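# Load the sawn bar into the lathe chuck

## Task

Take the sawn bar from the rack on the workbench and put it into the lathe's chuck in line with the spindle, with the clean (burr-free) end seated against the stop steps at the back of the jaws and the burred end facing out. Then get the chuck clamped on the bar and the lathe door shut, release the bar and move the robot away. The robot must not tip over or be left leaning at the end.

## Robot and tools

ROBOT. A TidyBot++: a mobile base 0.54 m long, 0.50 m wide and 0.38 m high on four powered casters. It carries one seven-joint arm with a two-finger gripper. The shoulder sits 0.12 m ahead of the base centre, 0.68 m up. Segments: upper arm 0.42 m, forearm 0.31 m, hand 0.31 m. The arm starts folded with the hand pointing down. Cameras: base_camera (fixed on the base) and wrist_camera (looks along the hand).

FRAMES. Base frame: origin on the floor below the base centre, x forward, y left, z up, in metres. hand_pose and "target" use it; the hand point lies between the finger pads, its z axis runs out along the fingers and the fingers close along its y axis. Odometry frame: where the base frame was at the start; base_odometry reports x, y and heading (rad, left positive, -3.142 to 3.142) from wheel turns only, so slip looks like travel.

execute_actions. Arguments: "actions", a list holding zero or one action, and optional "cameras" (base_camera, wrist_camera, all; [] for none). An empty list just reports state and pictures. One action may combine these keys, which start together:
- "base": relative moves measured from where the base is when the call starts, along its own axes. translate_m: metres, forward positive, -2 to 2. strafe_m: metres, left positive, -2 to 2. rotate_rad: radians, counter-clockwise from above positive, -6.3 to 6.3.
- "speeds": top speeds for this action only. translate_m and strafe_m 0.05 to 0.5 m/s; rotate_rad 0.1 to 1.57 rad/s. When translating and strafing together, give the speed under just one of the two.
- "joints": absolute angles in radians by name. joint_1_rad any angle (whole arm about vertical; positive is clockwise from above, the reverse of rotate_rad). joint_2_rad -2.249 to 2.249 (shoulder, 0 = upper arm vertical, positive leans forward). joint_3_rad any angle. joint_4_rad -2.579 to 2.579 (elbow; with joint_3_rad at 3.14, negative bends forward). joint_5_rad any angle. joint_6_rad -2.099 to 2.099 (wrist). joint_7_rad any angle (hand roll; at 1.57 with hand down, fingers open left-right). gripper_pos 0 (open) to 1 (closed); pad gap roughly 85 x (1 - gripper_pos) mm. Unlimited joints go the short way, so rotate by less than half a turn per step.
- "target": one absolute hand pose, a single list of seven numbers [x, y, z, qw, qx, qy, qz], position in metres in the base frame, orientation as a quaternion. With it, "joints" may only carry gripper_pos.
- "lathe": door "open"/"shut", chuck "clamp"/"open", air_blast true (2 s of chip clearing on empty jaws), or stop true alone. Unsent values stay unchanged. The door starts shut, the chuck open.
Unknown keys make a call invalid; out-of-range values get it refused, and a refusal skips the rest of that reply's robot calls.

wait: "seconds" 0 to 10, optional "cameras"; commands nothing and reports state. zoom_image: "camera" and "region" [x0, y0, x1, y1] in pixels of that camera's latest image, origin top-left, at most 504 x 504. finished_scene: "scene", the current scene's number; ends it for good, so the goal must already hold.

RESULTS. base_status, joint_status and hand_status: "done" (reached; for the hand within 10 mm and 2 degrees), "off_target" (stopped short, may still push), "contact_stop" or "time_out" (target dropped, holding), "not_followed" (self-collision check withheld the arm; see "joint command not followed"/"pose unreachable" and "cause:"), "torque_fault", "limit_stop_at_motor_heat". joint_positions, hand_pose and hand_target (where the hand would be with every joint at target). motor_effort in percent of maximum, peak in brackets. base_tilt in degrees, forward and right positive. on_its_own lists uncommanded motion. door_state (open, shut, between), chuck_state (open, clamped = gripping a bar of this size, closed_empty, between), seat_state (home = bar end on all three steps, open otherwise). "pictures" names the images in order. Also motor temperatures, MOTOR HOT, ARM HIT.

TIPS. Hand targets usually finish within about 3 cm; correct by adding (wanted - read) to the last target's x, y, z. To hold a hand still send hand_target, not hand_pose. A carried load makes the arm sag; never command a joint to the angle it reads while loaded. Poses low and close in front can end far off or hit the base; nothing stops the arm hitting the base. A straight-down hand reaches at most about 0.94 m high, near the base. Closed fingertips extend about 20 mm past the hand point. A resting object stops hand_pose descending while effort changes only slightly.

LATHE. It stands against a wall; facing the door, the chuck is on the left and faces right, so the bar enters from the right, clean end first. The door slides and will not stop for the arm; keep the arm clear while it moves. Jaws travel only a few mm.

AVOID. Dropping the bar, releasing it while it moves, slamming or shoving, gripping hard on a bar still resting on something, fast swings with the load. Don't drive or turn while the arm is caught above about 0.6 m, reach far out from folded over nearby furniture, or swing a stretched arm sideways: the robot can tip. Backing away or retracting the arm rights a slight lean. Sensor torque over 104.5 N m (joints 1-4) or 51.3 N m (5-7) freezes the arm 10 s. Long loaded or stretched holds heat motors; 75 °C causes a sagging stop. Brief tugs on the held bar may occur.

Each tool is called after ">>>" in YAML: its name, and indented under it one key for each argument.

## Session

>>> execute_actions:
  actions:
    - {"lathe":{"door":"open"}}

Scene clock: 0.30 s.
Motor temperatures (°C): [32 37 30 31 40 39 42]
base_odometry: x=+0.000 y=+0.000 heading=+0.000
base_tilt: forward=+0.2 right=+0.0
base_status: not commanded
joint_positions: joint_1_rad=-0.032 joint_2_rad=-0.388 joint_3_rad=+3.095 joint_4_rad=-2.532 joint_5_rad=-0.015 joint_6_rad=-0.859 joint_7_rad=+1.591 gripper_pos=+0.000
joint_status: not commanded
motor_effort: joint_1_rad=+0(0) joint_2_rad=+1(1) joint_3_rad=+1(1) joint_4_rad=+14(15) joint_5_rad=+0(0) joint_6_rad=+3(3) joint_7_rad=-1(1)
hand_pose: x=+0.2656 y=+0.0145 z=+0.5922 quat_wxyz=(+0.001, +0.997, +0.043, +0.069) (m; base frame)
hand_target: x=+0.2645 y=+0.0144 z=+0.5914 quat_wxyz=(+0.001, +0.997, +0.043, +0.068) (m; base frame)
hand_status: not commanded
lathe: door_state=between chuck_state=open seat_state=open
pictures: base_camera, wrist_camera

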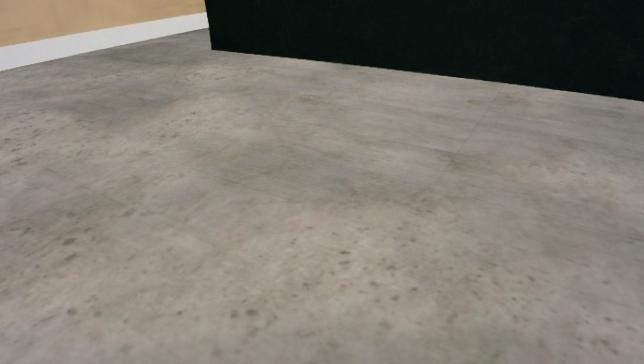

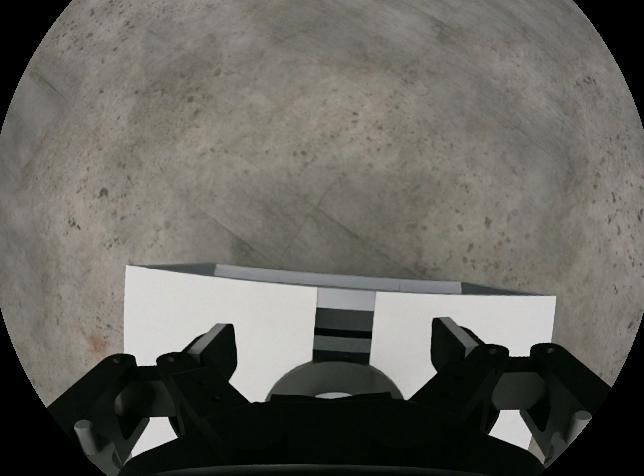

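>>> execute_actions:
  actions:
    - {"joints":{"joint_6_rad":0.3}}

>>> execute_actions:
  actions:
    - {"base":{"rotate_rad":1.4}}
  cameras: ["wrist_camera"]

>>> execute_actions:
  actions:
    - {"base":{"rotate_rad":-2.8}}
  cameras: ["wrist_camera"]

Scene clock: 2.33 s.
Motor temperatures (°C): [32 37 30 31 40 39 42]
base_odometry: x=+0.000 y=+0.000 heading=+0.000
base_tilt: forward=+0.2 right=+0.0
base_status: not commanded
joint_positions: joint_1_rad=-0.032 joint_2_rad=-0.388 joint_3_rad=+3.095 joint_4_rad=-2.530 joint_5_rad=-0.015 joint_6_rad=+0.247 joint_7_rad=+1.591 gripper_pos=+0.000
joint_status: all done
motor_effort: joint_1_rad=+0(1) joint_2_rad=-4(4) joint_3_rad=+1(1) joint_4_rad=+18(19) joint_5_rad=+0(0) joint_6_rad=+9(10) joint_7_rad=-1(1)
hand_pose: x=+0.5176 y=+0.0323 z=+0.8016 quat_wxyz=(-0.012, +0.811, +0.037, +0.583) (m; base frame)
hand_target: x=+0.5214 y=+0.0325 z=+0.8150 quat_wxyz=(-0.012, +0.797, +0.036, +0.603) (m; base frame)
hand_status: not commanded
lathe: door_state=open chuck_state=open seat_state=open
pictures: base_camera, wrist_camera
camera_calibration:
wrist_camera: T_world_to_cam=[[0.099812, -0.994924, -0.0128338, -0.00469522], [-0.351701, -0.0232117, -0.935824, 0.979478], [0.930776, 0.0979202, -0.352233, -0.0705097], [0, 0, 0, 1]] pos_world=[0.410581, 0.0249683, 0.891724]

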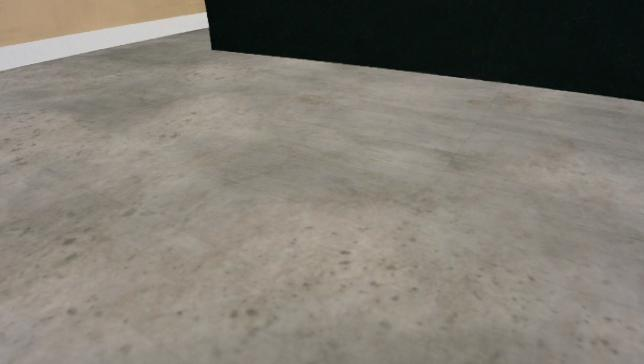

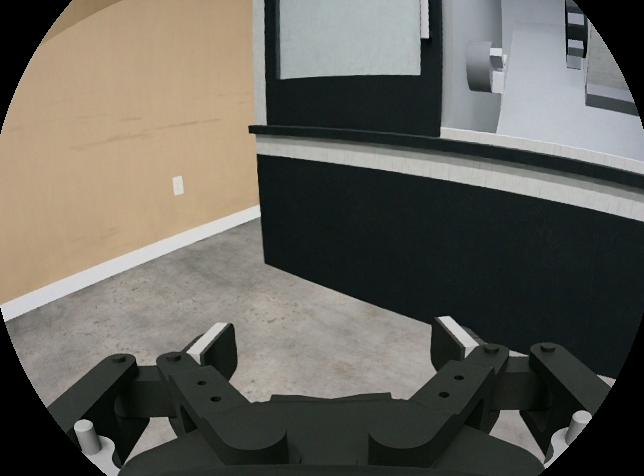

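Scene clock: 4.63 s.
Motor temperatures (°C): [32 37 30 31 40 39 42]
base_odometry: x=+0.000 y=+0.000 heading=+1.400
base_tilt: forward=+0.2 right=+0.0
base_status: done
joint_positions: joint_1_rad=-0.033 joint_2_rad=-0.388 joint_3_rad=+3.094 joint_4_rad=-2.530 joint_5_rad=-0.015 joint_6_rad=+0.248 joint_7_rad=+1.591 gripper_pos=+0.000
joint_status: not commanded
motor_effort: joint_1_rad=+0(1) joint_2_rad=-4(5) joint_3_rad=+0(2) joint_4_rad=+19(19) joint_5_rad=+0(0) joint_6_rad=+9(10) joint_7_rad=-1(1)
hand_pose: x=+0.5177 y=+0.0328 z=+0.8020 quat_wxyz=(-0.012, +0.811, +0.037, +0.584) (m; base frame)
hand_target: x=+0.5214 y=+0.0325 z=+0.8150 quat_wxyz=(-0.012, +0.797, +0.036, +0.603) (m; base frame)
hand_status: not commanded
lathe: door_state=open chuck_state=open seat_state=open
pictures: wrist_camera
camera_calibration:
wrist_camera: T_world_to_cam=[[0.101182, -0.994789, -0.0125009, -0.00509696], [-0.35041, -0.0238752, -0.936292, 0.979609], [0.931115, 0.0991166, -0.351, -0.0717084], [0, 0, 0, 1]] pos_world=[0.410549, 0.0254255, 0.891967]

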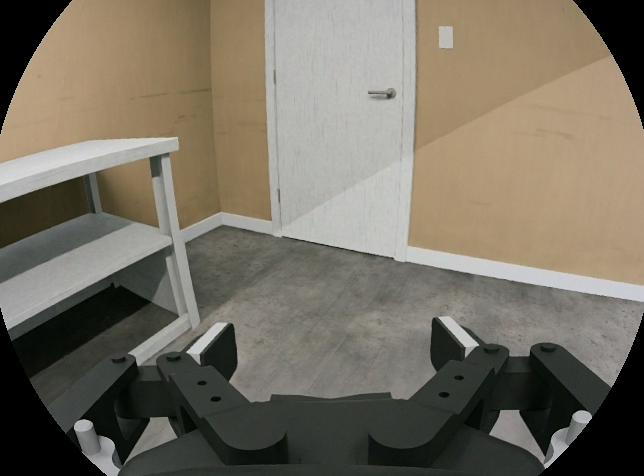

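Scene clock: 7.90 s.
Motor temperatures (°C): [32 37 30 31 40 39 42]
base_odometry: x=+0.000 y=+0.000 heading=-1.400
base_tilt: forward=+0.2 right=+0.0
base_status: done
joint_positions: joint_1_rad=-0.033 joint_2_rad=-0.388 joint_3_rad=+3.094 joint_4_rad=-2.530 joint_5_rad=-0.015 joint_6_rad=+0.248 joint_7_rad=+1.591 gripper_pos=+0.000
joint_status: not commanded
motor_effort: joint_1_rad=+0(1) joint_2_rad=-4(5) joint_3_rad=+1(2) joint_4_rad=+19(19) joint_5_rad=+0(0) joint_6_rad=+9(10) joint_7_rad=+0(1)
hand_pose: x=+0.5177 y=+0.0330 z=+0.8022 quat_wxyz=(-0.012, +0.811, +0.037, +0.584) (m; base frame)
hand_target: x=+0.5214 y=+0.0325 z=+0.8150 quat_wxyz=(-0.012, +0.797, +0.036, +0.603) (m; base frame)
hand_status: not commanded
lathe: door_state=open chuck_state=open seat_state=open
pictures: wrist_camera
camera_calibration:
wrist_camera: T_world_to_cam=[[0.101642, -0.994744, -0.0123939, -0.00522946], [-0.349884, -0.0240829, -0.936483, 0.979664], [0.931263, 0.0995227, -0.350493, -0.072202], [0, 0, 0, 1]] pos_world=[0.410539, 0.0255769, 0.892068]

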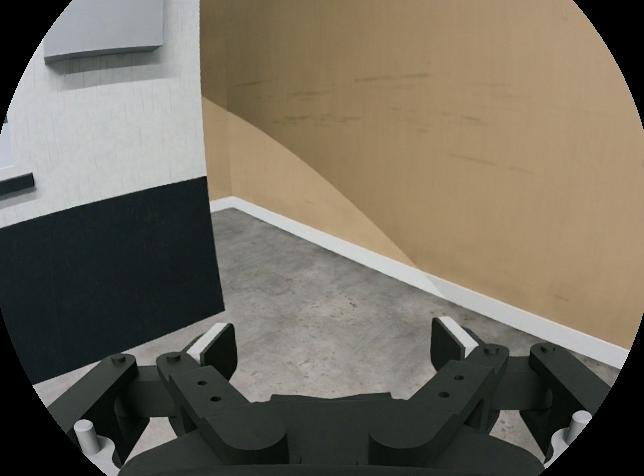

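>>> execute_actions:
  actions:
    - {"base":{"rotate_rad":-1.74}}

Scene clock: 10.40 s.
Motor temperatures (°C): [32 37 30 31 40 39 42]
base_odometry: x=+0.000 y=+0.000 heading=-3.140
base_tilt: forward=+0.2 right=+0.0
base_status: done
joint_positions: joint_1_rad=-0.033 joint_2_rad=-0.388 joint_3_rad=+3.094 joint_4_rad=-2.530 joint_5_rad=-0.015 joint_6_rad=+0.249 joint_7_rad=+1.591 gripper_pos=+0.000
joint_status: not commanded
motor_effort: joint_1_rad=+0(1) joint_2_rad=-4(5) joint_3_rad=+1(2) joint_4_rad=+19(19) joint_5_rad=+0(1) joint_6_rad=+10(10) joint_7_rad=-1(1)
hand_pose: x=+0.5177 y=+0.0330 z=+0.8022 quat_wxyz=(-0.012, +0.811, +0.037, +0.584) (m; base frame)
hand_target: x=+0.5214 y=+0.0325 z=+0.8150 quat_wxyz=(-0.012, +0.797, +0.036, +0.603) (m; base frame)
hand_status: not commanded
lathe: door_state=open chuck_state=open seat_state=open
pictures: base_camera, wrist_camera
camera_calibration:
wrist_camera: T_world_to_cam=[[0.101591, -0.994749, -0.01241, -0.00521414], [-0.349715, -0.0240317, -0.936548, 0.979684], [0.931331, 0.099485, -0.35032, -0.0723725], [0, 0, 0, 1]] pos_world=[0.410543, 0.0255567, 0.892103]

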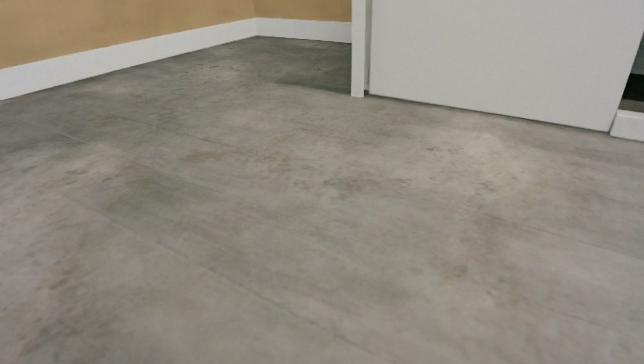

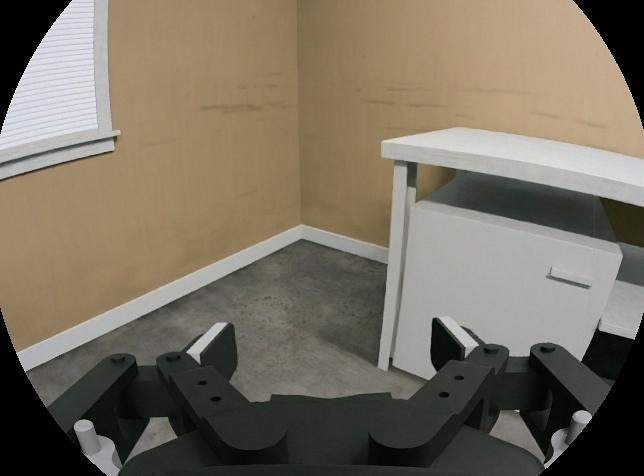

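>>> execute_actions:
  actions:
    - {"base":{"rotate_rad":-0.55}, "joints":{"joint_6_rad":0.5}}

Scene clock: 12.03 s.
Motor temperatures (°C): [32 37 30 31 40 39 42]
base_odometry: x=+0.000 y=+0.000 heading=+2.594
base_tilt: forward=+0.2 right=+0.0
base_status: done
joint_positions: joint_1_rad=-0.032 joint_2_rad=-0.388 joint_3_rad=+3.095 joint_4_rad=-2.523 joint_5_rad=-0.015 joint_6_rad=+0.467 joint_7_rad=+1.591 gripper_pos=+0.000
joint_status: all done
motor_effort: joint_1_rad=+0(1) joint_2_rad=-4(5) joint_3_rad=+0(2) joint_4_rad=+19(21) joint_5_rad=+0(1) joint_6_rad=+10(12) joint_7_rad=+0(1)
hand_pose: x=+0.5334 y=+0.0339 z=+0.8727 quat_wxyz=(-0.014, +0.740, +0.034, +0.672) (m; base frame)
hand_target: x=+0.5322 y=+0.0335 z=+0.8762 quat_wxyz=(-0.014, +0.733, +0.033, +0.680) (m; base frame)
hand_status: not commanded
lathe: door_state=open chuck_state=open seat_state=open
pictures: base_camera, wrist_camera
camera_calibration:
wrist_camera: T_world_to_cam=[[0.103512, -0.994616, -0.00487445, -0.0126165], [-0.131668, -0.00884507, -0.991254, 0.982128], [0.985875, 0.103249, -0.131875, -0.282182], [0, 0, 0, 1]] pos_world=[0.408817, 0.0252734, 0.936264]

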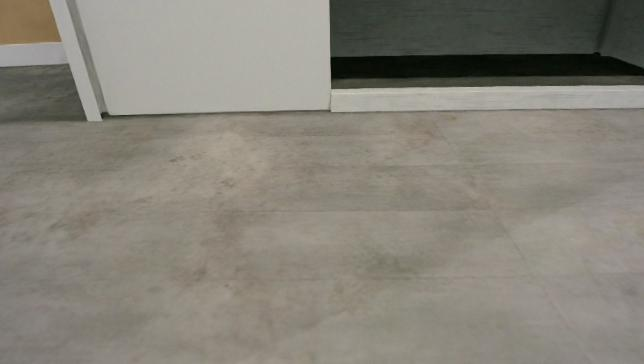

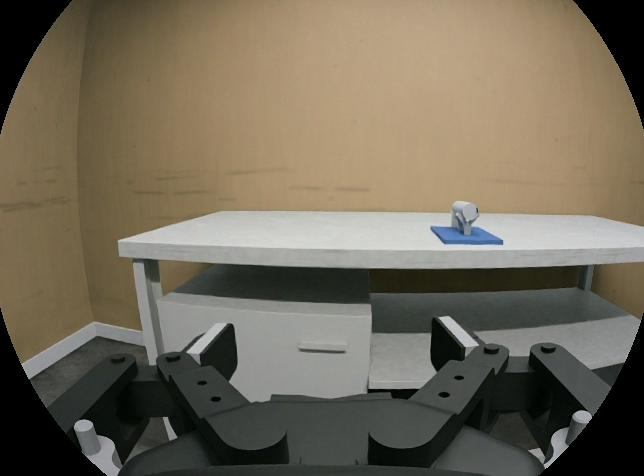

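>>> zoom_image:
  camera: "wrist_camera"
  region: [410, 180, 530, 260]

Scaled by 4.200.

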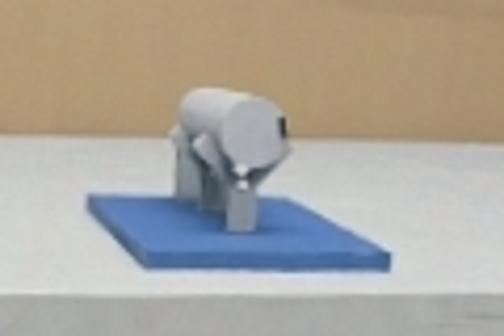

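>>> execute_actions:
  actions:
    - {"base":{"rotate_rad":-0.03,"strafe_m":-0.35,"translate_m":0.4}, "joints":{"joint_6_rad":0.0,"joint_4_rad":-2.2,"joint_2_rad":-0.388}}

Scene clock: 15.27 s.
Motor temperatures (°C): [32 37 30 31 40 39 42]
base_odometry: x=-0.159 y=+0.507 heading=+2.564
base_tilt: forward=+0.2 right=+0.0
base_status: done
joint_positions: joint_1_rad=-0.032 joint_2_rad=-0.387 joint_3_rad=+3.095 joint_4_rad=-2.210 joint_5_rad=-0.015 joint_6_rad=+0.055 joint_7_rad=+1.591 gripper_pos=+0.000
joint_status: all done
motor_effort: joint_1_rad=+0(1) joint_2_rad=-6(8) joint_3_rad=+0(3) joint_4_rad=+21(21) joint_5_rad=+0(1) joint_6_rad=+10(11) joint_7_rad=+0(1)
hand_pose: x=+0.5678 y=+0.0393 z=+0.9319 quat_wxyz=(-0.015, +0.772, +0.036, +0.634) (m; base frame)
hand_target: x=+0.5653 y=+0.0391 z=+0.9214 quat_wxyz=(-0.015, +0.786, +0.037, +0.617) (m; base frame)
hand_status: not commanded
lathe: door_state=open chuck_state=open seat_state=open
pictures: base_camera, wrist_camera
camera_calibration:
wrist_camera: T_world_to_cam=[[0.106418, -0.994266, -0.0104986, -0.00698497], [-0.22945, -0.0142821, -0.973216, 1.08433], [0.967485, 0.105976, -0.229655, -0.207407], [0, 0, 0, 1]] pos_world=[0.450206, 0.0305218, 1.00758]

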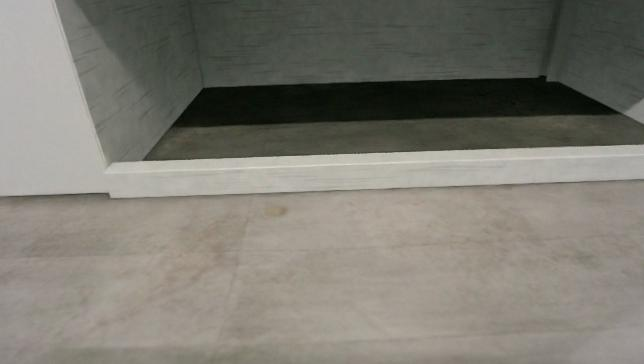

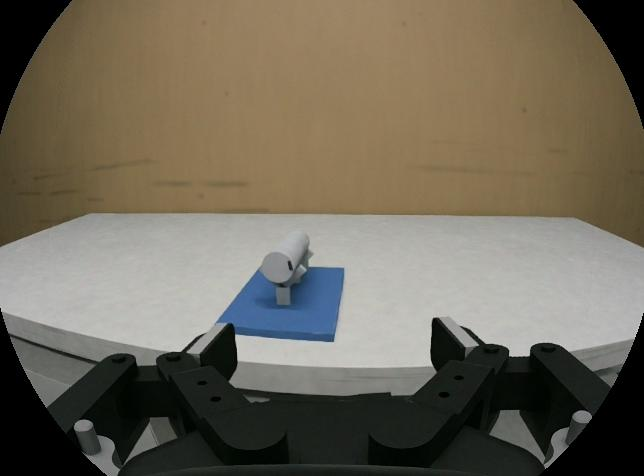

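>>> zoom_image:
  camera: "wrist_camera"
  region: [230, 210, 360, 340]

Scaled by 3.877.

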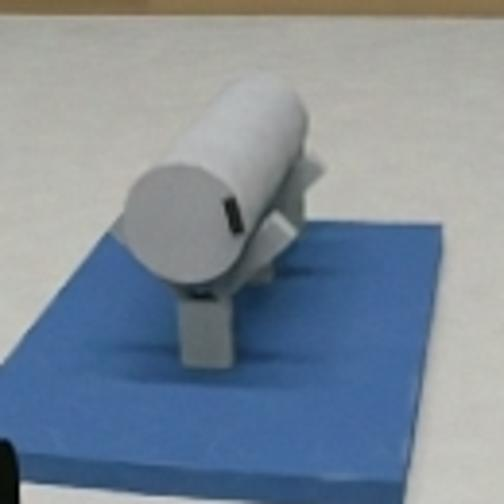

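>>> execute_actions:
  actions:
    - {"target":[0.45,0.02,0.95,0,1,0,0]}
  cameras: []

>>> execute_actions:
  actions:
    - {"base":{"rotate_rad":0.02,"strafe_m":0.11,"translate_m":0.27}}

Scene clock: 19.67 s.
Motor temperatures (°C): [32 37 30 31 40 39 42]
base_odometry: x=-0.159 y=+0.507 heading=+2.564
base_tilt: forward=+0.2 right=+0.0
base_status: not commanded
joint_positions: joint_1_rad=-0.056 joint_2_rad=+0.125 joint_3_rad=+3.145 joint_4_rad=-0.887 joint_5_rad=-0.015 joint_6_rad=-2.047 joint_7_rad=+1.569 gripper_pos=+0.000
joint_status: not commanded
motor_effort: joint_1_rad=+0(1) joint_2_rad=-18(18) joint_3_rad=-1(1) joint_4_rad=+14(22) joint_5_rad=+0(0) joint_6_rad=+2(11) joint_7_rad=+0(1)
hand_pose: x=+0.4629 y=+0.0240 z=+0.9555 quat_wxyz=(-0.008, +0.999, +0.030, +0.041) (m; base frame)
hand_target: x=+0.4542 y=+0.0202 z=+0.9500 quat_wxyz=(+0.000, +1.000, +0.000, +0.007) (m; base frame)
hand_status: off_target (0.015 m and 5.8 deg from the pose sent, 0.121 m and 78.9 deg at the start; a joint's target at an end of its range on 75 of 75 steps)
lathe: door_state=open chuck_state=open seat_state=open
pictures: none
No camera images: "cameras" was empty.

Scene clock: 21.57 s.
Motor temperatures (°C): [32 37 30 31 40 39 42]
base_odometry: x=-0.446 y=+0.563 heading=+2.584
base_tilt: forward=+0.2 right=+0.0
base_status: done
joint_positions: joint_1_rad=-0.062 joint_2_rad=+0.145 joint_3_rad=+3.150 joint_4_rad=-0.886 joint_5_rad=-0.015 joint_6_rad=-2.054 joint_7_rad=+1.569 gripper_pos=+0.000
joint_status: not commanded
motor_effort: joint_1_rad=+0(3) joint_2_rad=-18(22) joint_3_rad=+0(3) joint_4_rad=+14(15) joint_5_rad=+0(1) joint_6_rad=+2(3) joint_7_rad=+0(1)
hand_pose: x=+0.4663 y=+0.0246 z=+0.9491 quat_wxyz=(-0.007, +0.999, +0.030, +0.029) (m; base frame)
hand_target: x=+0.4542 y=+0.0202 z=+0.9500 quat_wxyz=(+0.000, +1.000, +0.000, +0.007) (m; base frame)
hand_status: not commanded
lathe: door_state=open chuck_state=open seat_state=open
pictures: base_camera, wrist_camera
camera_calibration:
wrist_camera: T_world_to_cam=[[0.0360169, -0.998059, -0.0508046, 0.0606092], [-0.999146, -0.0349317, -0.0220892, 0.534235], [0.0202716, 0.0515568, -0.998464, 1.06903], [0, 0, 0, 1]] pos_world=[0.509925, 0.0240374, 1.08227]

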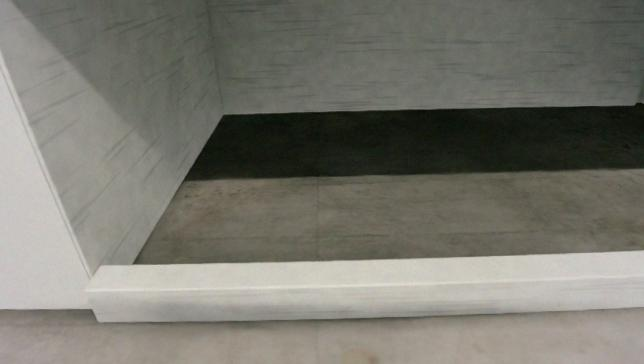

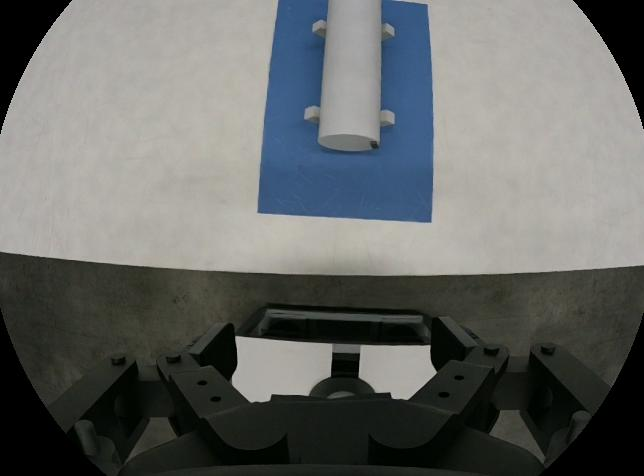

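>>> execute_actions:
  actions:
    - {"base":{"translate_m":0.12}}
  cameras: ["wrist_camera"]

Scene clock: 23.43 s.
Motor temperatures (°C): [32 37 30 31 40 39 42]
base_odometry: x=-0.548 y=+0.626 heading=+2.584
base_tilt: forward=+0.2 right=+0.0
base_status: done
joint_positions: joint_1_rad=-0.062 joint_2_rad=+0.149 joint_3_rad=+3.150 joint_4_rad=-0.885 joint_5_rad=-0.015 joint_6_rad=-2.056 joint_7_rad=+1.569 gripper_pos=+0.000
joint_status: not commanded
motor_effort: joint_1_rad=+0(1) joint_2_rad=-18(23) joint_3_rad=+0(2) joint_4_rad=+14(15) joint_5_rad=+0(1) joint_6_rad=+2(3) joint_7_rad=-1(1)
hand_pose: x=+0.4667 y=+0.0247 z=+0.9478 quat_wxyz=(-0.007, +0.999, +0.030, +0.025) (m; base frame)
hand_target: x=+0.4542 y=+0.0202 z=+0.9500 quat_wxyz=(+0.000, +1.000, +0.000, +0.007) (m; base frame)
hand_status: not commanded
lathe: door_state=open chuck_state=open seat_state=open
pictures: wrist_camera
camera_calibration:
wrist_camera: T_world_to_cam=[[0.0355881, -0.998083, -0.0506286, 0.0605817], [-0.999267, -0.034823, -0.0159156, 0.528816], [0.0141221, 0.0511579, -0.998591, 1.07072], [0, 0, 0, 1]] pos_world=[0.511151, 0.024105, 1.08069]

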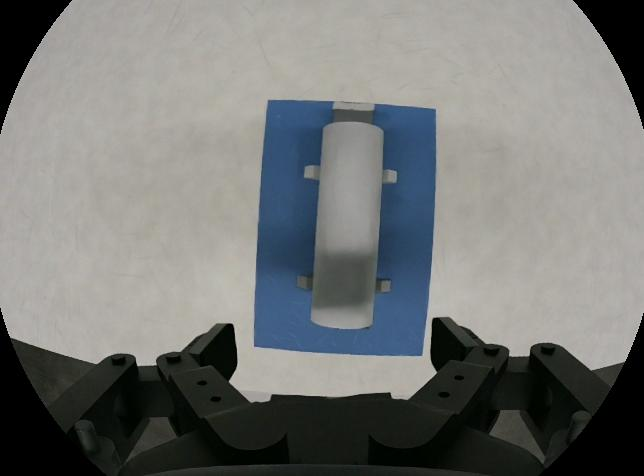

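>>> zoom_image:
  camera: "wrist_camera"
  region: [260, 90, 440, 370]

Scaled by 1.800.

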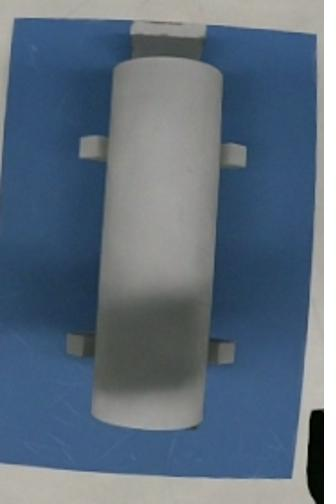

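>>> execute_actions:
  actions:
    - {"target":[0.495,0.017,0.905,0,0.9992,-0.04,0]}
  cameras: ["wrist_camera"]

Scene clock: 25.40 s.
Motor temperatures (°C): [32 37 30 31 40 39 42]
base_odometry: x=-0.548 y=+0.626 heading=+2.584
base_tilt: forward=+0.2 right=+0.0
base_status: not commanded
joint_positions: joint_1_rad=-0.062 joint_2_rad=+0.195 joint_3_rad=+3.162 joint_4_rad=-0.941 joint_5_rad=-0.015 joint_6_rad=-2.009 joint_7_rad=+1.508 gripper_pos=+0.000
joint_status: not commanded
motor_effort: joint_1_rad=+0(1) joint_2_rad=-20(23) joint_3_rad=+0(1) joint_4_rad=+15(16) joint_5_rad=+0(0) joint_6_rad=+1(2) joint_7_rad=+0(1)
hand_pose: x=+0.4842 y=+0.0219 z=+0.9154 quat_wxyz=(-0.005, +1.000, -0.007, -0.002) (m; base frame)
hand_target: x=+0.4950 y=+0.0170 z=+0.9050 quat_wxyz=(+0.000, +0.999, -0.040, +0.000) (m; base frame)
hand_status: off_target (0.016 m and 3.8 deg from the pose sent, 0.052 m and 8.5 deg at the start)
lathe: door_state=open chuck_state=open seat_state=open
pictures: wrist_camera
camera_calibration:
wrist_camera: T_world_to_cam=[[-0.0404824, -0.998082, -0.0468361, 0.088941], [-0.998454, 0.0386214, 0.0399804, 0.492548], [-0.0380949, 0.0483822, -0.998102, 1.06316], [0, 0, 0, 1]] pos_world=[0.535888, 0.0183095, 1.04562]

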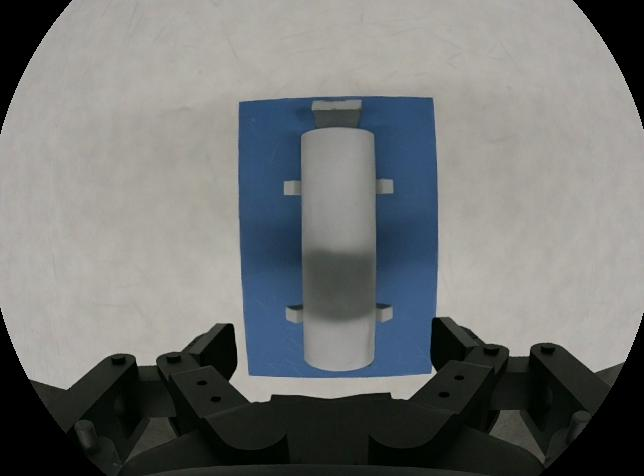

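>>> execute_actions:
  actions:
    - {"target":[0.517,0.013,0.865,0,0.9992,-0.04,0]}
  cameras: ["wrist_camera"]

>>> execute_actions:
  actions:
    - {"target":[0.517,0.013,0.84,0,0.9992,-0.04,0]}
  cameras: ["wrist_camera"]

Scene clock: 26.63 s.
Motor temperatures (°C): [32 37 30 31 40 39 42]
base_odometry: x=-0.548 y=+0.626 heading=+2.584
base_tilt: forward=+0.2 right=+0.0
base_status: not commanded
joint_positions: joint_1_rad=-0.062 joint_2_rad=+0.212 joint_3_rad=+3.162 joint_4_rad=-1.047 joint_5_rad=-0.015 joint_6_rad=-1.899 joint_7_rad=+1.508 gripper_pos=+0.000
joint_status: not commanded
motor_effort: joint_1_rad=+0(0) joint_2_rad=-22(24) joint_3_rad=+0(1) joint_4_rad=+15(16) joint_5_rad=+0(0) joint_6_rad=+1(2) joint_7_rad=+0(1)
hand_pose: x=+0.5014 y=+0.0226 z=+0.8783 quat_wxyz=(-0.005, +1.000, -0.008, -0.008) (m; base frame)
hand_target: x=+0.5170 y=+0.0130 z=+0.8650 quat_wxyz=(+0.000, +0.999, -0.040, +0.000) (m; base frame)
hand_status: off_target (0.023 m and 3.8 deg from the pose sent, 0.061 m and 3.8 deg at the start)
lathe: door_state=open chuck_state=open seat_state=open
pictures: wrist_camera
camera_calibration:
wrist_camera: T_world_to_cam=[[-0.0433342, -0.998001, -0.0460097, 0.0892919], [-0.997809, 0.0409296, 0.0519782, 0.500205], [-0.0499911, 0.0481613, -0.997588, 1.03227], [0, 0, 0, 1]] pos_world=[0.554582, 0.0189249, 1.00789]

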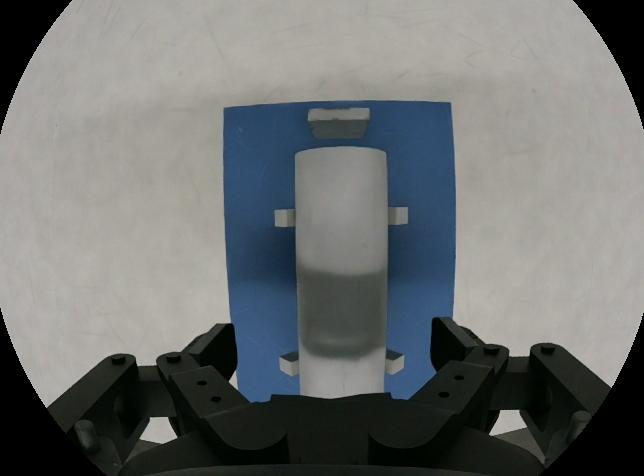

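Scene clock: 27.57 s.
Motor temperatures (°C): [32 37 30 31 40 39 42]
base_odometry: x=-0.548 y=+0.626 heading=+2.584
base_tilt: forward=+0.2 right=+0.0
base_status: not commanded
joint_positions: joint_1_rad=-0.062 joint_2_rad=+0.212 joint_3_rad=+3.162 joint_4_rad=-1.148 joint_5_rad=-0.015 joint_6_rad=-1.813 joint_7_rad=+1.508 gripper_pos=+0.000
joint_status: not commanded
motor_effort: joint_1_rad=+0(1) joint_2_rad=-22(23) joint_3_rad=+0(1) joint_4_rad=+16(17) joint_5_rad=+0(0) joint_6_rad=+0(2) joint_7_rad=+0(1)
hand_pose: x=+0.5046 y=+0.0227 z=+0.8477 quat_wxyz=(-0.005, +1.000, -0.009, -0.016) (m; base frame)
hand_target: x=+0.5170 y=+0.0130 z=+0.8400 quat_wxyz=(+0.000, +0.999, -0.040, +0.000) (m; base frame)
hand_status: off_target (0.018 m and 4.0 deg from the pose sent, 0.043 m and 3.8 deg at the start)
lathe: door_state=open chuck_state=open seat_state=open
pictures: wrist_camera
camera_calibration:
wrist_camera: T_world_to_cam=[[-0.0453955, -0.997955, -0.0450102, 0.0883314], [-0.996814, 0.0422934, 0.0676276, 0.491241], [-0.0655857, 0.0479367, -0.996695, 1.009], [0, 0, 0, 1]] pos_world=[0.559862, 0.0190061, 0.976422]

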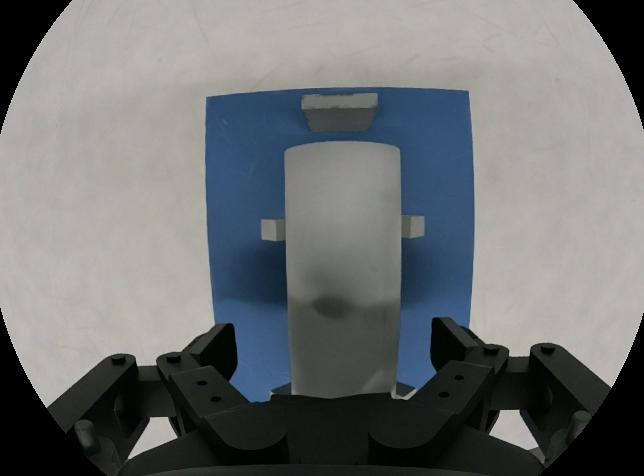

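>>> execute_actions:
  actions:
    - {"joints":{"gripper_pos":0.7}}
  cameras: ["wrist_camera"]

Scene clock: 28.70 s.
Motor temperatures (°C): [32 37 30 31 40 39 42]
base_odometry: x=-0.548 y=+0.626 heading=+2.584
base_tilt: forward=+0.2 right=+0.0
base_status: not commanded
joint_positions: joint_1_rad=-0.058 joint_2_rad=+0.209 joint_3_rad=+3.167 joint_4_rad=-1.149 joint_5_rad=-0.011 joint_6_rad=-1.811 joint_7_rad=+1.508 gripper_pos=+0.566
joint_status: gripper_pos off_target (ended at +0.566, target +0.700)
motor_effort: joint_1_rad=+0(3) joint_2_rad=-21(23) joint_3_rad=-1(3) joint_4_rad=+15(18) joint_5_rad=+0(7) joint_6_rad=+1(3) joint_7_rad=+0(1)
hand_pose: x=+0.5049 y=+0.0183 z=+0.8486 quat_wxyz=(-0.002, +1.000, -0.014, -0.014) (m; base frame)
hand_target: x=+0.5170 y=+0.0130 z=+0.8400 quat_wxyz=(+0.000, +0.999, -0.040, +0.000) (m; base frame)
hand_status: not commanded
lathe: door_state=open chuck_state=open seat_state=open
pictures: wrist_camera
camera_calibration:
wrist_camera: T_world_to_cam=[[-0.0544381, -0.997703, -0.0403047, 0.08455], [-0.996699, 0.05186, 0.0624626, 0.495816], [-0.0602289, 0.043572, -0.997233, 1.00791], [0, 0, 0, 1]] pos_world=[0.559487, 0.0147262, 0.97756]

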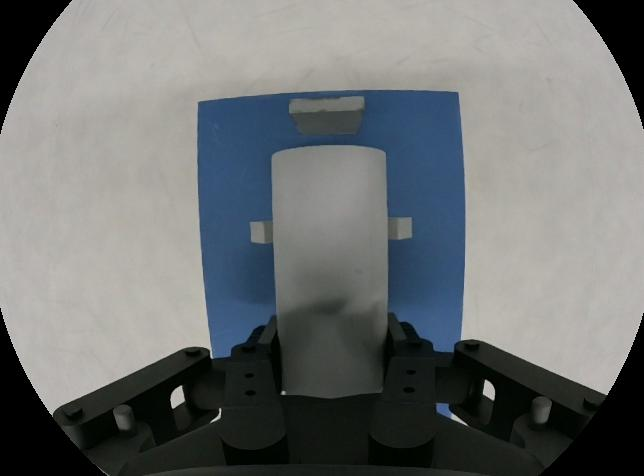

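>>> execute_actions:
  actions:
    - {"target":[0.50,0.018,0.87,0,0.9992,-0.04,0]}
  cameras: []

>>> execute_actions:
  actions:
    - {"target":[0.46,0.018,0.94,0,0.9992,-0.04,0],"joints":{"gripper_pos":1}}
  cameras: ["wrist_camera"]

Scene clock: 29.70 s.
Motor temperatures (°C): [32 37 30 31 40 39 42]
base_odometry: x=-0.548 y=+0.626 heading=+2.584
base_tilt: forward=+0.2 right=+0.0
base_status: not commanded
joint_positions: joint_1_rad=-0.058 joint_2_rad=+0.206 joint_3_rad=+3.167 joint_4_rad=-1.127 joint_5_rad=-0.011 joint_6_rad=-1.825 joint_7_rad=+1.502 gripper_pos=+0.566
joint_status: not commanded
motor_effort: joint_1_rad=+0(1) joint_2_rad=-25(27) joint_3_rad=+0(2) joint_4_rad=+18(19) joint_5_rad=+0(1) joint_6_rad=+1(2) joint_7_rad=+0(1)
hand_pose: x=+0.5053 y=+0.0183 z=+0.8563 quat_wxyz=(-0.002, +1.000, -0.016, -0.009) (m; base frame)
hand_target: x=+0.5000 y=+0.0180 z=+0.8700 quat_wxyz=(+0.000, +0.999, -0.040, +0.000) (m; base frame)
hand_status: off_target (0.015 m and 2.9 deg from the pose sent, 0.022 m and 3.4 deg at the start)
lathe: door_state=open chuck_state=open seat_state=open
pictures: none
No camera images: "cameras" was empty.

Scene clock: 30.93 s.
Motor temperatures (°C): [32 37 30 31 40 39 42]
base_odometry: x=-0.548 y=+0.626 heading=+2.584
base_tilt: forward=+0.2 right=+0.0
base_status: not commanded
joint_positions: joint_1_rad=-0.058 joint_2_rad=+0.173 joint_3_rad=+3.167 joint_4_rad=-0.921 joint_5_rad=-0.011 joint_6_rad=-2.029 joint_7_rad=+1.499 gripper_pos=+0.566
joint_status: gripper_pos off_target (ended at +0.566, target +1.000)
motor_effort: joint_1_rad=+0(0) joint_2_rad=-23(27) joint_3_rad=+1(1) joint_4_rad=+17(19) joint_5_rad=+0(0) joint_6_rad=+2(2) joint_7_rad=+0(1)
hand_pose: x=+0.4764 y=+0.0173 z=+0.9294 quat_wxyz=(-0.003, +1.000, -0.017, +0.009) (m; base frame)
hand_target: x=+0.4600 y=+0.0180 z=+0.9400 quat_wxyz=(+0.000, +0.999, -0.040, +0.000) (m; base frame)
hand_status: off_target (0.019 m and 2.9 deg from the pose sent, 0.095 m and 2.9 deg at the start)
lathe: door_state=open chuck_state=open seat_state=open
pictures: wrist_camera
camera_calibration:
wrist_camera: T_world_to_cam=[[-0.0592416, -0.997253, -0.0444617, 0.0913792], [-0.998144, 0.0585472, 0.0167622, 0.505379], [-0.0141131, 0.0453722, -0.99887, 1.06637], [0, 0, 0, 1]] pos_world=[0.524904, 0.013156, 1.06076]

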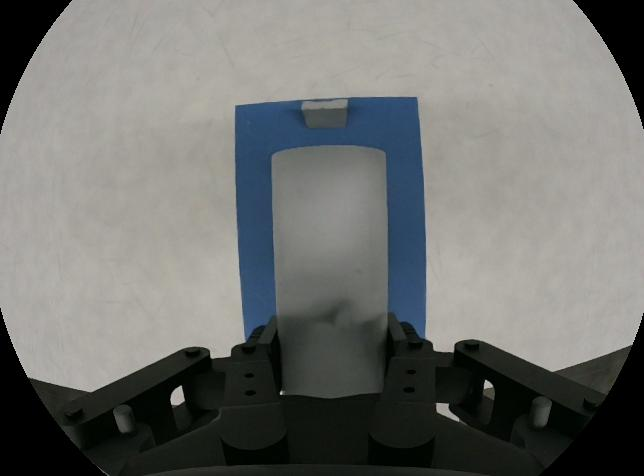

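>>> execute_actions:
  actions:
    - {"base":{"translate_m":-0.4}}
  cameras: ["wrist_camera"]

>>> execute_actions:
  actions:
    - {"base":{"rotate_rad":3.14},"joints":{"joint_2_rad":-0.2,"joint_4_rad":-2.1,"joint_6_rad":0.6,"joint_7_rad":3.07}}
  cameras: ["wrist_camera"]

Scene clock: 33.97 s.
Motor temperatures (°C): [32 37 30 31 40 39 42]
base_odometry: x=-0.208 y=+0.414 heading=+2.583
base_tilt: forward=+0.2 right=+0.0
base_status: done
joint_positions: joint_1_rad=-0.062 joint_2_rad=+0.161 joint_3_rad=+3.167 joint_4_rad=-0.919 joint_5_rad=-0.011 joint_6_rad=-2.044 joint_7_rad=+1.498 gripper_pos=+0.566
joint_status: not commanded
motor_effort: joint_1_rad=+0(3) joint_2_rad=-22(26) joint_3_rad=+0(2) joint_4_rad=+17(18) joint_5_rad=+0(1) joint_6_rad=+2(4) joint_7_rad=-1(1)
hand_pose: x=+0.4690 y=+0.0184 z=+0.9338 quat_wxyz=(-0.003, +1.000, -0.015, +0.008) (m; base frame)
hand_target: x=+0.4600 y=+0.0180 z=+0.9400 quat_wxyz=(+0.000, +0.999, -0.040, +0.000) (m; base frame)
hand_status: not commanded
lathe: door_state=open chuck_state=open seat_state=open
pictures: wrist_camera
camera_calibration:
wrist_camera: T_world_to_cam=[[-0.0554328, -0.99747, -0.0445039, 0.0905271], [-0.998334, 0.0546544, 0.0185225, 0.496434], [-0.0160433, 0.0454565, -0.998837, 1.07151], [0, 0, 0, 1]] pos_world=[0.517815, 0.0144588, 1.0651]

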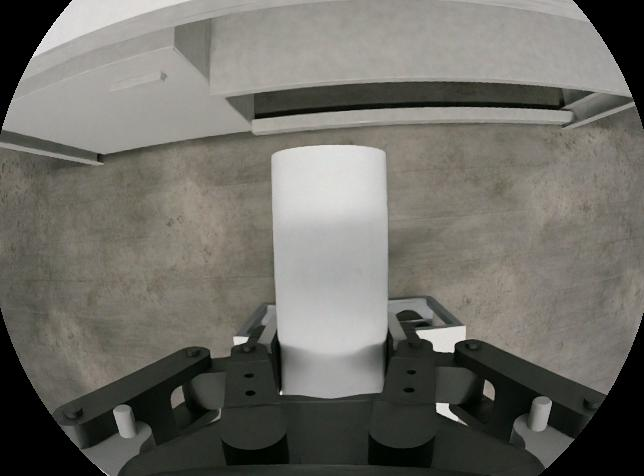

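Scene clock: 37.43 s.
Motor temperatures (°C): [32 37 30 31 40 39 42]
base_odometry: x=-0.208 y=+0.414 heading=-0.560
base_tilt: forward=+0.2 right=+0.0
base_status: done
joint_positions: joint_1_rad=-0.074 joint_2_rad=-0.171 joint_3_rad=+3.165 joint_4_rad=-2.098 joint_5_rad=-0.011 joint_6_rad=+0.516 joint_7_rad=+3.019 gripper_pos=+0.566
joint_status: all done
motor_effort: joint_1_rad=+0(4) joint_2_rad=-17(29) joint_3_rad=+0(3) joint_4_rad=+25(26) joint_5_rad=+0(2) joint_6_rad=+14(16) joint_7_rad=-1(2)
hand_pose: x=+0.6490 y=+0.0257 z=+1.0367 quat_wxyz=(+0.487, +0.479, +0.437, +0.585) (m; base frame)
hand_target: x=+0.6328 y=+0.0194 z=+1.0758 quat_wxyz=(+0.528, +0.438, +0.418, +0.595) (m; base frame)
hand_status: not commanded
lathe: door_state=open chuck_state=open seat_state=open
pictures: wrist_camera
camera_calibration:
wrist_camera: T_world_to_cam=[[-0.112955, -0.16799, 0.979296, -0.933012], [0.0359435, -0.985649, -0.164934, 0.219458], [0.99295, 0.0165691, 0.117373, -0.63443], [0, 0, 0, 1]] pos_world=[0.516681, 0.0700843, 1.02436]

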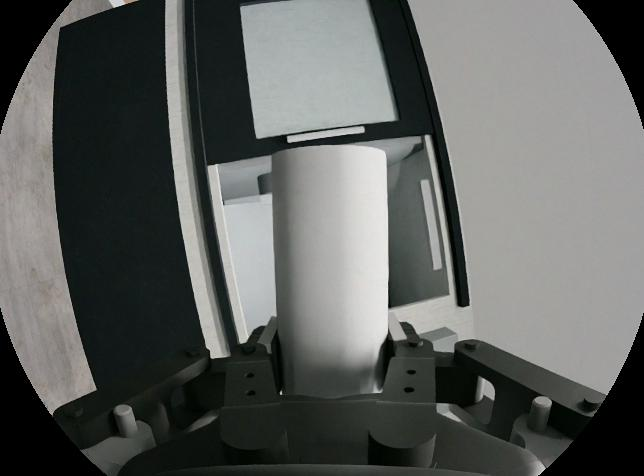

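>>> zoom_image:
  camera: "wrist_camera"
  region: [190, 60, 480, 350]

Scaled by 1.738.

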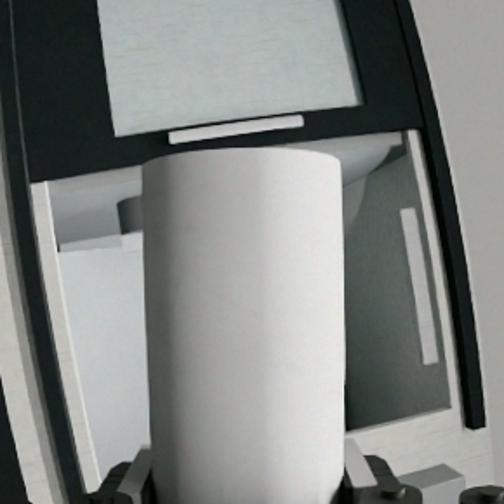

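>>> execute_actions:
  actions:
    - {"base":{"translate_m":0.5,"strafe_m":-0.12,"rotate_rad":0.01}}

Scene clock: 40.43 s.
Motor temperatures (°C): [32 37 30 31 40 39 42]
base_odometry: x=+0.152 y=+0.047 heading=-0.550
base_tilt: forward=+0.2 right=+0.0
base_status: done
joint_positions: joint_1_rad=-0.074 joint_2_rad=-0.175 joint_3_rad=+3.166 joint_4_rad=-2.101 joint_5_rad=-0.011 joint_6_rad=+0.524 joint_7_rad=+3.020 gripper_pos=+0.566
joint_status: not commanded
motor_effort: joint_1_rad=+0(3) joint_2_rad=-17(21) joint_3_rad=+0(4) joint_4_rad=+25(26) joint_5_rad=+0(1) joint_6_rad=+14(15) joint_7_rad=-1(2)
hand_pose: x=+0.6472 y=+0.0243 z=+1.0388 quat_wxyz=(+0.490, +0.477, +0.435, +0.586) (m; base frame)
hand_target: x=+0.6328 y=+0.0194 z=+1.0758 quat_wxyz=(+0.528, +0.438, +0.418, +0.595) (m; base frame)
hand_status: not commanded
lathe: door_state=open chuck_state=open seat_state=open
pictures: base_camera, wrist_camera
camera_calibration:
wrist_camera: T_world_to_cam=[[-0.121231, -0.166698, 0.978527, -0.929356], [0.0348404, -0.985905, -0.163639, 0.217927], [0.992013, 0.0142542, 0.12533, -0.640486], [0, 0, 0, 1]] pos_world=[0.515111, 0.069063, 1.02533]

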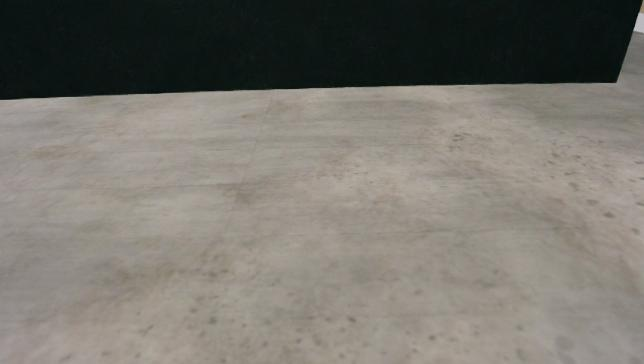

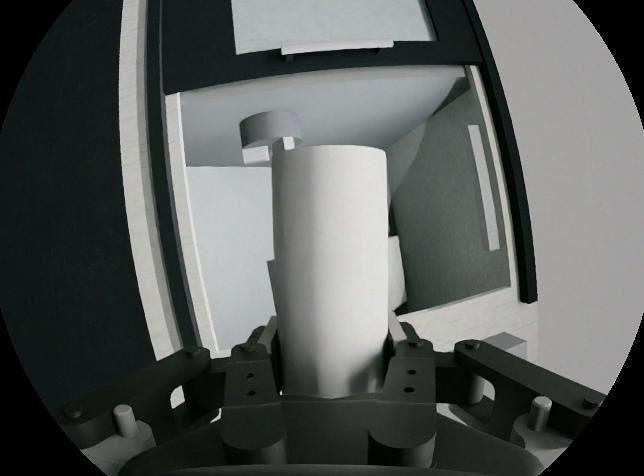

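>>> zoom_image:
  camera: "wrist_camera"
  region: [160, 60, 420, 320]

Scaled by 1.938.

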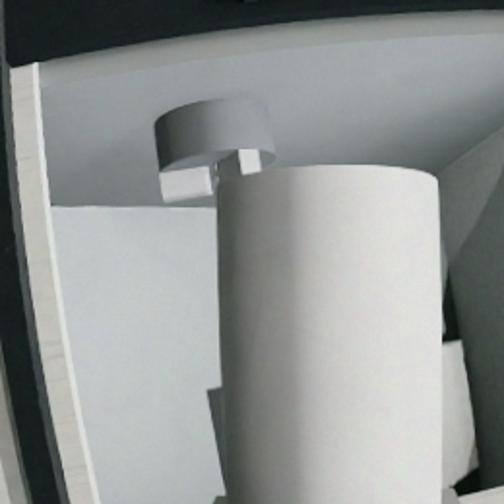

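>>> execute_actions:
  actions:
    - {"base":{"translate_m":0.15,"strafe_m":-0.08,"rotate_rad":0.04},"target":[0.62,0.02,1.06,0.5,0.5,0.5,0.5]}
  cameras: ["wrist_camera","base_camera"]

Scene clock: 43.10 s.
Motor temperatures (°C): [32 37 30 31 40 39 42]
base_odometry: x=+0.238 y=-0.100 heading=-0.509
base_tilt: forward=+0.2 right=+0.0
base_status: done
joint_positions: joint_1_rad=+0.298 joint_2_rad=-0.277 joint_3_rad=+2.892 joint_4_rad=-1.973 joint_5_rad=+0.618 joint_6_rad=+0.128 joint_7_rad=+2.461 gripper_pos=+0.566
joint_status: not commanded
motor_effort: joint_1_rad=+0(2) joint_2_rad=-13(18) joint_3_rad=+3(3) joint_4_rad=+26(27) joint_5_rad=-1(2) joint_6_rad=+11(15) joint_7_rad=-1(2)
hand_pose: x=+0.6283 y=+0.0193 z=+1.0330 quat_wxyz=(+0.487, +0.505, +0.512, +0.495) (m; base frame)
hand_target: x=+0.6200 y=+0.0200 z=+1.0600 quat_wxyz=(+0.500, +0.500, +0.500, +0.500) (m; base frame)
hand_status: off_target (0.028 m and 2.1 deg from the pose sent, 0.035 m and 12.8 deg at the start)
lathe: door_state=open chuck_state=open seat_state=open
pictures: base_camera, wrist_camera
camera_calibration:
wrist_camera: T_world_to_cam=[[0.0716031, -0.0266017, 0.997078, -1.06989], [-0.0214703, -0.999454, -0.0251232, 0.105218], [0.997202, -0.0196087, -0.0721351, -0.419612], [0, 0, 0, 1]] pos_world=[0.497304, 0.0684717, 1.03914]

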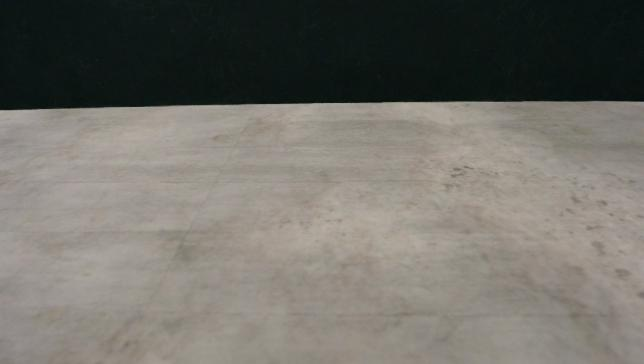

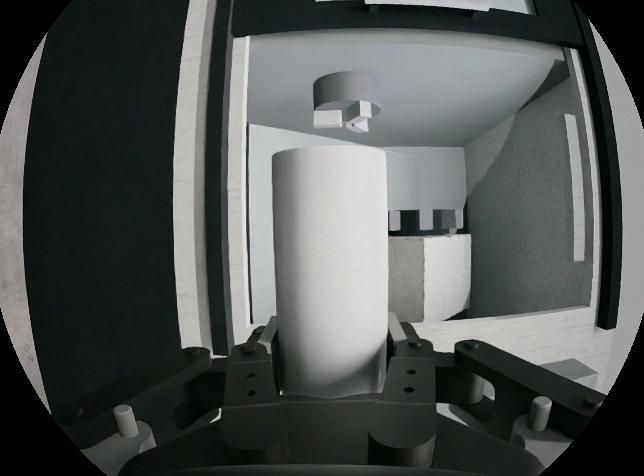

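>>> zoom_image:
  camera: "wrist_camera"
  region: [270, 50, 430, 170]

Scaled by 3.150.

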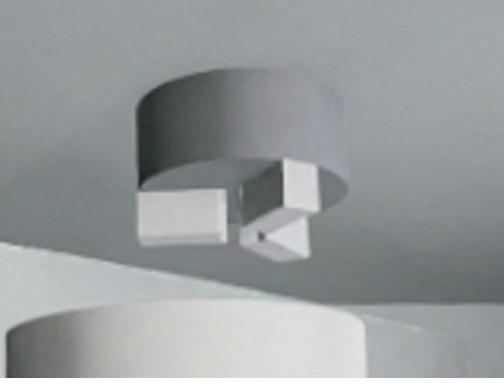

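>>> execute_actions:
  actions:
    - {"lathe":{"air_blast":true}}
  cameras: []

>>> wait:
  seconds: 2.0
  cameras: ["wrist_camera"]

>>> zoom_image:
  camera: "wrist_camera"
  region: [300, 60, 400, 150]

Scene clock: 43.83 s.
Motor temperatures (°C): [32 37 30 31 40 39 42]
base_odometry: x=+0.238 y=-0.100 heading=-0.509
base_tilt: forward=+0.2 right=+0.0
base_status: not commanded
joint_positions: joint_1_rad=+0.298 joint_2_rad=-0.277 joint_3_rad=+2.892 joint_4_rad=-1.973 joint_5_rad=+0.620 joint_6_rad=+0.127 joint_7_rad=+2.459 gripper_pos=+0.566
joint_status: not commanded
motor_effort: joint_1_rad=+0(1) joint_2_rad=-13(13) joint_3_rad=+2(3) joint_4_rad=+26(26) joint_5_rad=-1(1) joint_6_rad=+11(12) joint_7_rad=-1(1)
hand_pose: x=+0.6283 y=+0.0192 z=+1.0328 quat_wxyz=(+0.487, +0.505, +0.512, +0.495) (m; base frame)
hand_target: x=+0.6200 y=+0.0200 z=+1.0600 quat_wxyz=(+0.500, +0.500, +0.500, +0.500) (m; base frame)
hand_status: not commanded
lathe: door_state=open chuck_state=open seat_state=open
pictures: none
No camera images: "cameras" was empty.

Scene clock: 45.83 s.
Motor temperatures (°C): [32 37 30 31 40 39 42]
base_odometry: x=+0.238 y=-0.100 heading=-0.509
base_tilt: forward=+0.2 right=+0.0
base_status: not commanded
joint_positions: joint_1_rad=+0.298 joint_2_rad=-0.277 joint_3_rad=+2.892 joint_4_rad=-1.973 joint_5_rad=+0.620 joint_6_rad=+0.127 joint_7_rad=+2.459 gripper_pos=+0.566
joint_status: not commanded
motor_effort: joint_1_rad=+0(1) joint_2_rad=-13(13) joint_3_rad=+2(3) joint_4_rad=+26(26) joint_5_rad=-1(1) joint_6_rad=+11(12) joint_7_rad=+0(1)
hand_pose: x=+0.6283 y=+0.0191 z=+1.0326 quat_wxyz=(+0.487, +0.506, +0.512, +0.495) (m; base frame)
hand_target: x=+0.6200 y=+0.0200 z=+1.0600 quat_wxyz=(+0.500, +0.500, +0.500, +0.500) (m; base frame)
hand_status: not commanded
wait: 2.00 s; at rest by 0.27 s
lathe: door_state=open chuck_state=open seat_state=open
pictures: wrist_camera
camera_calibration:
wrist_camera: T_world_to_cam=[[0.0727915, -0.0264431, 0.996997, -1.07019], [-0.0221264, -0.999445, -0.0248925, 0.105185], [0.997102, -0.020248, -0.0733362, -0.418317], [0, 0, 0, 1]] pos_world=[0.497332, 0.0683575, 1.03891]

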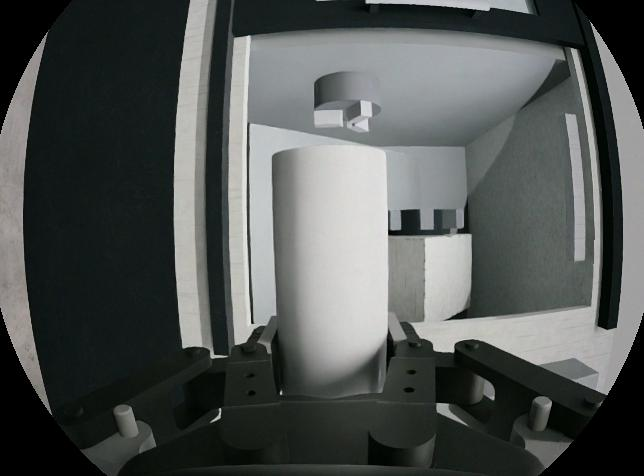

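Scaled by 5.040.

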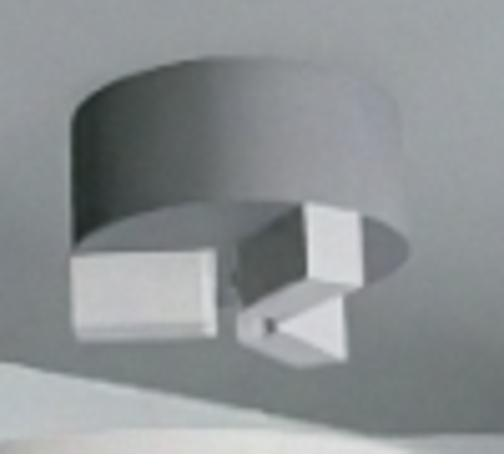

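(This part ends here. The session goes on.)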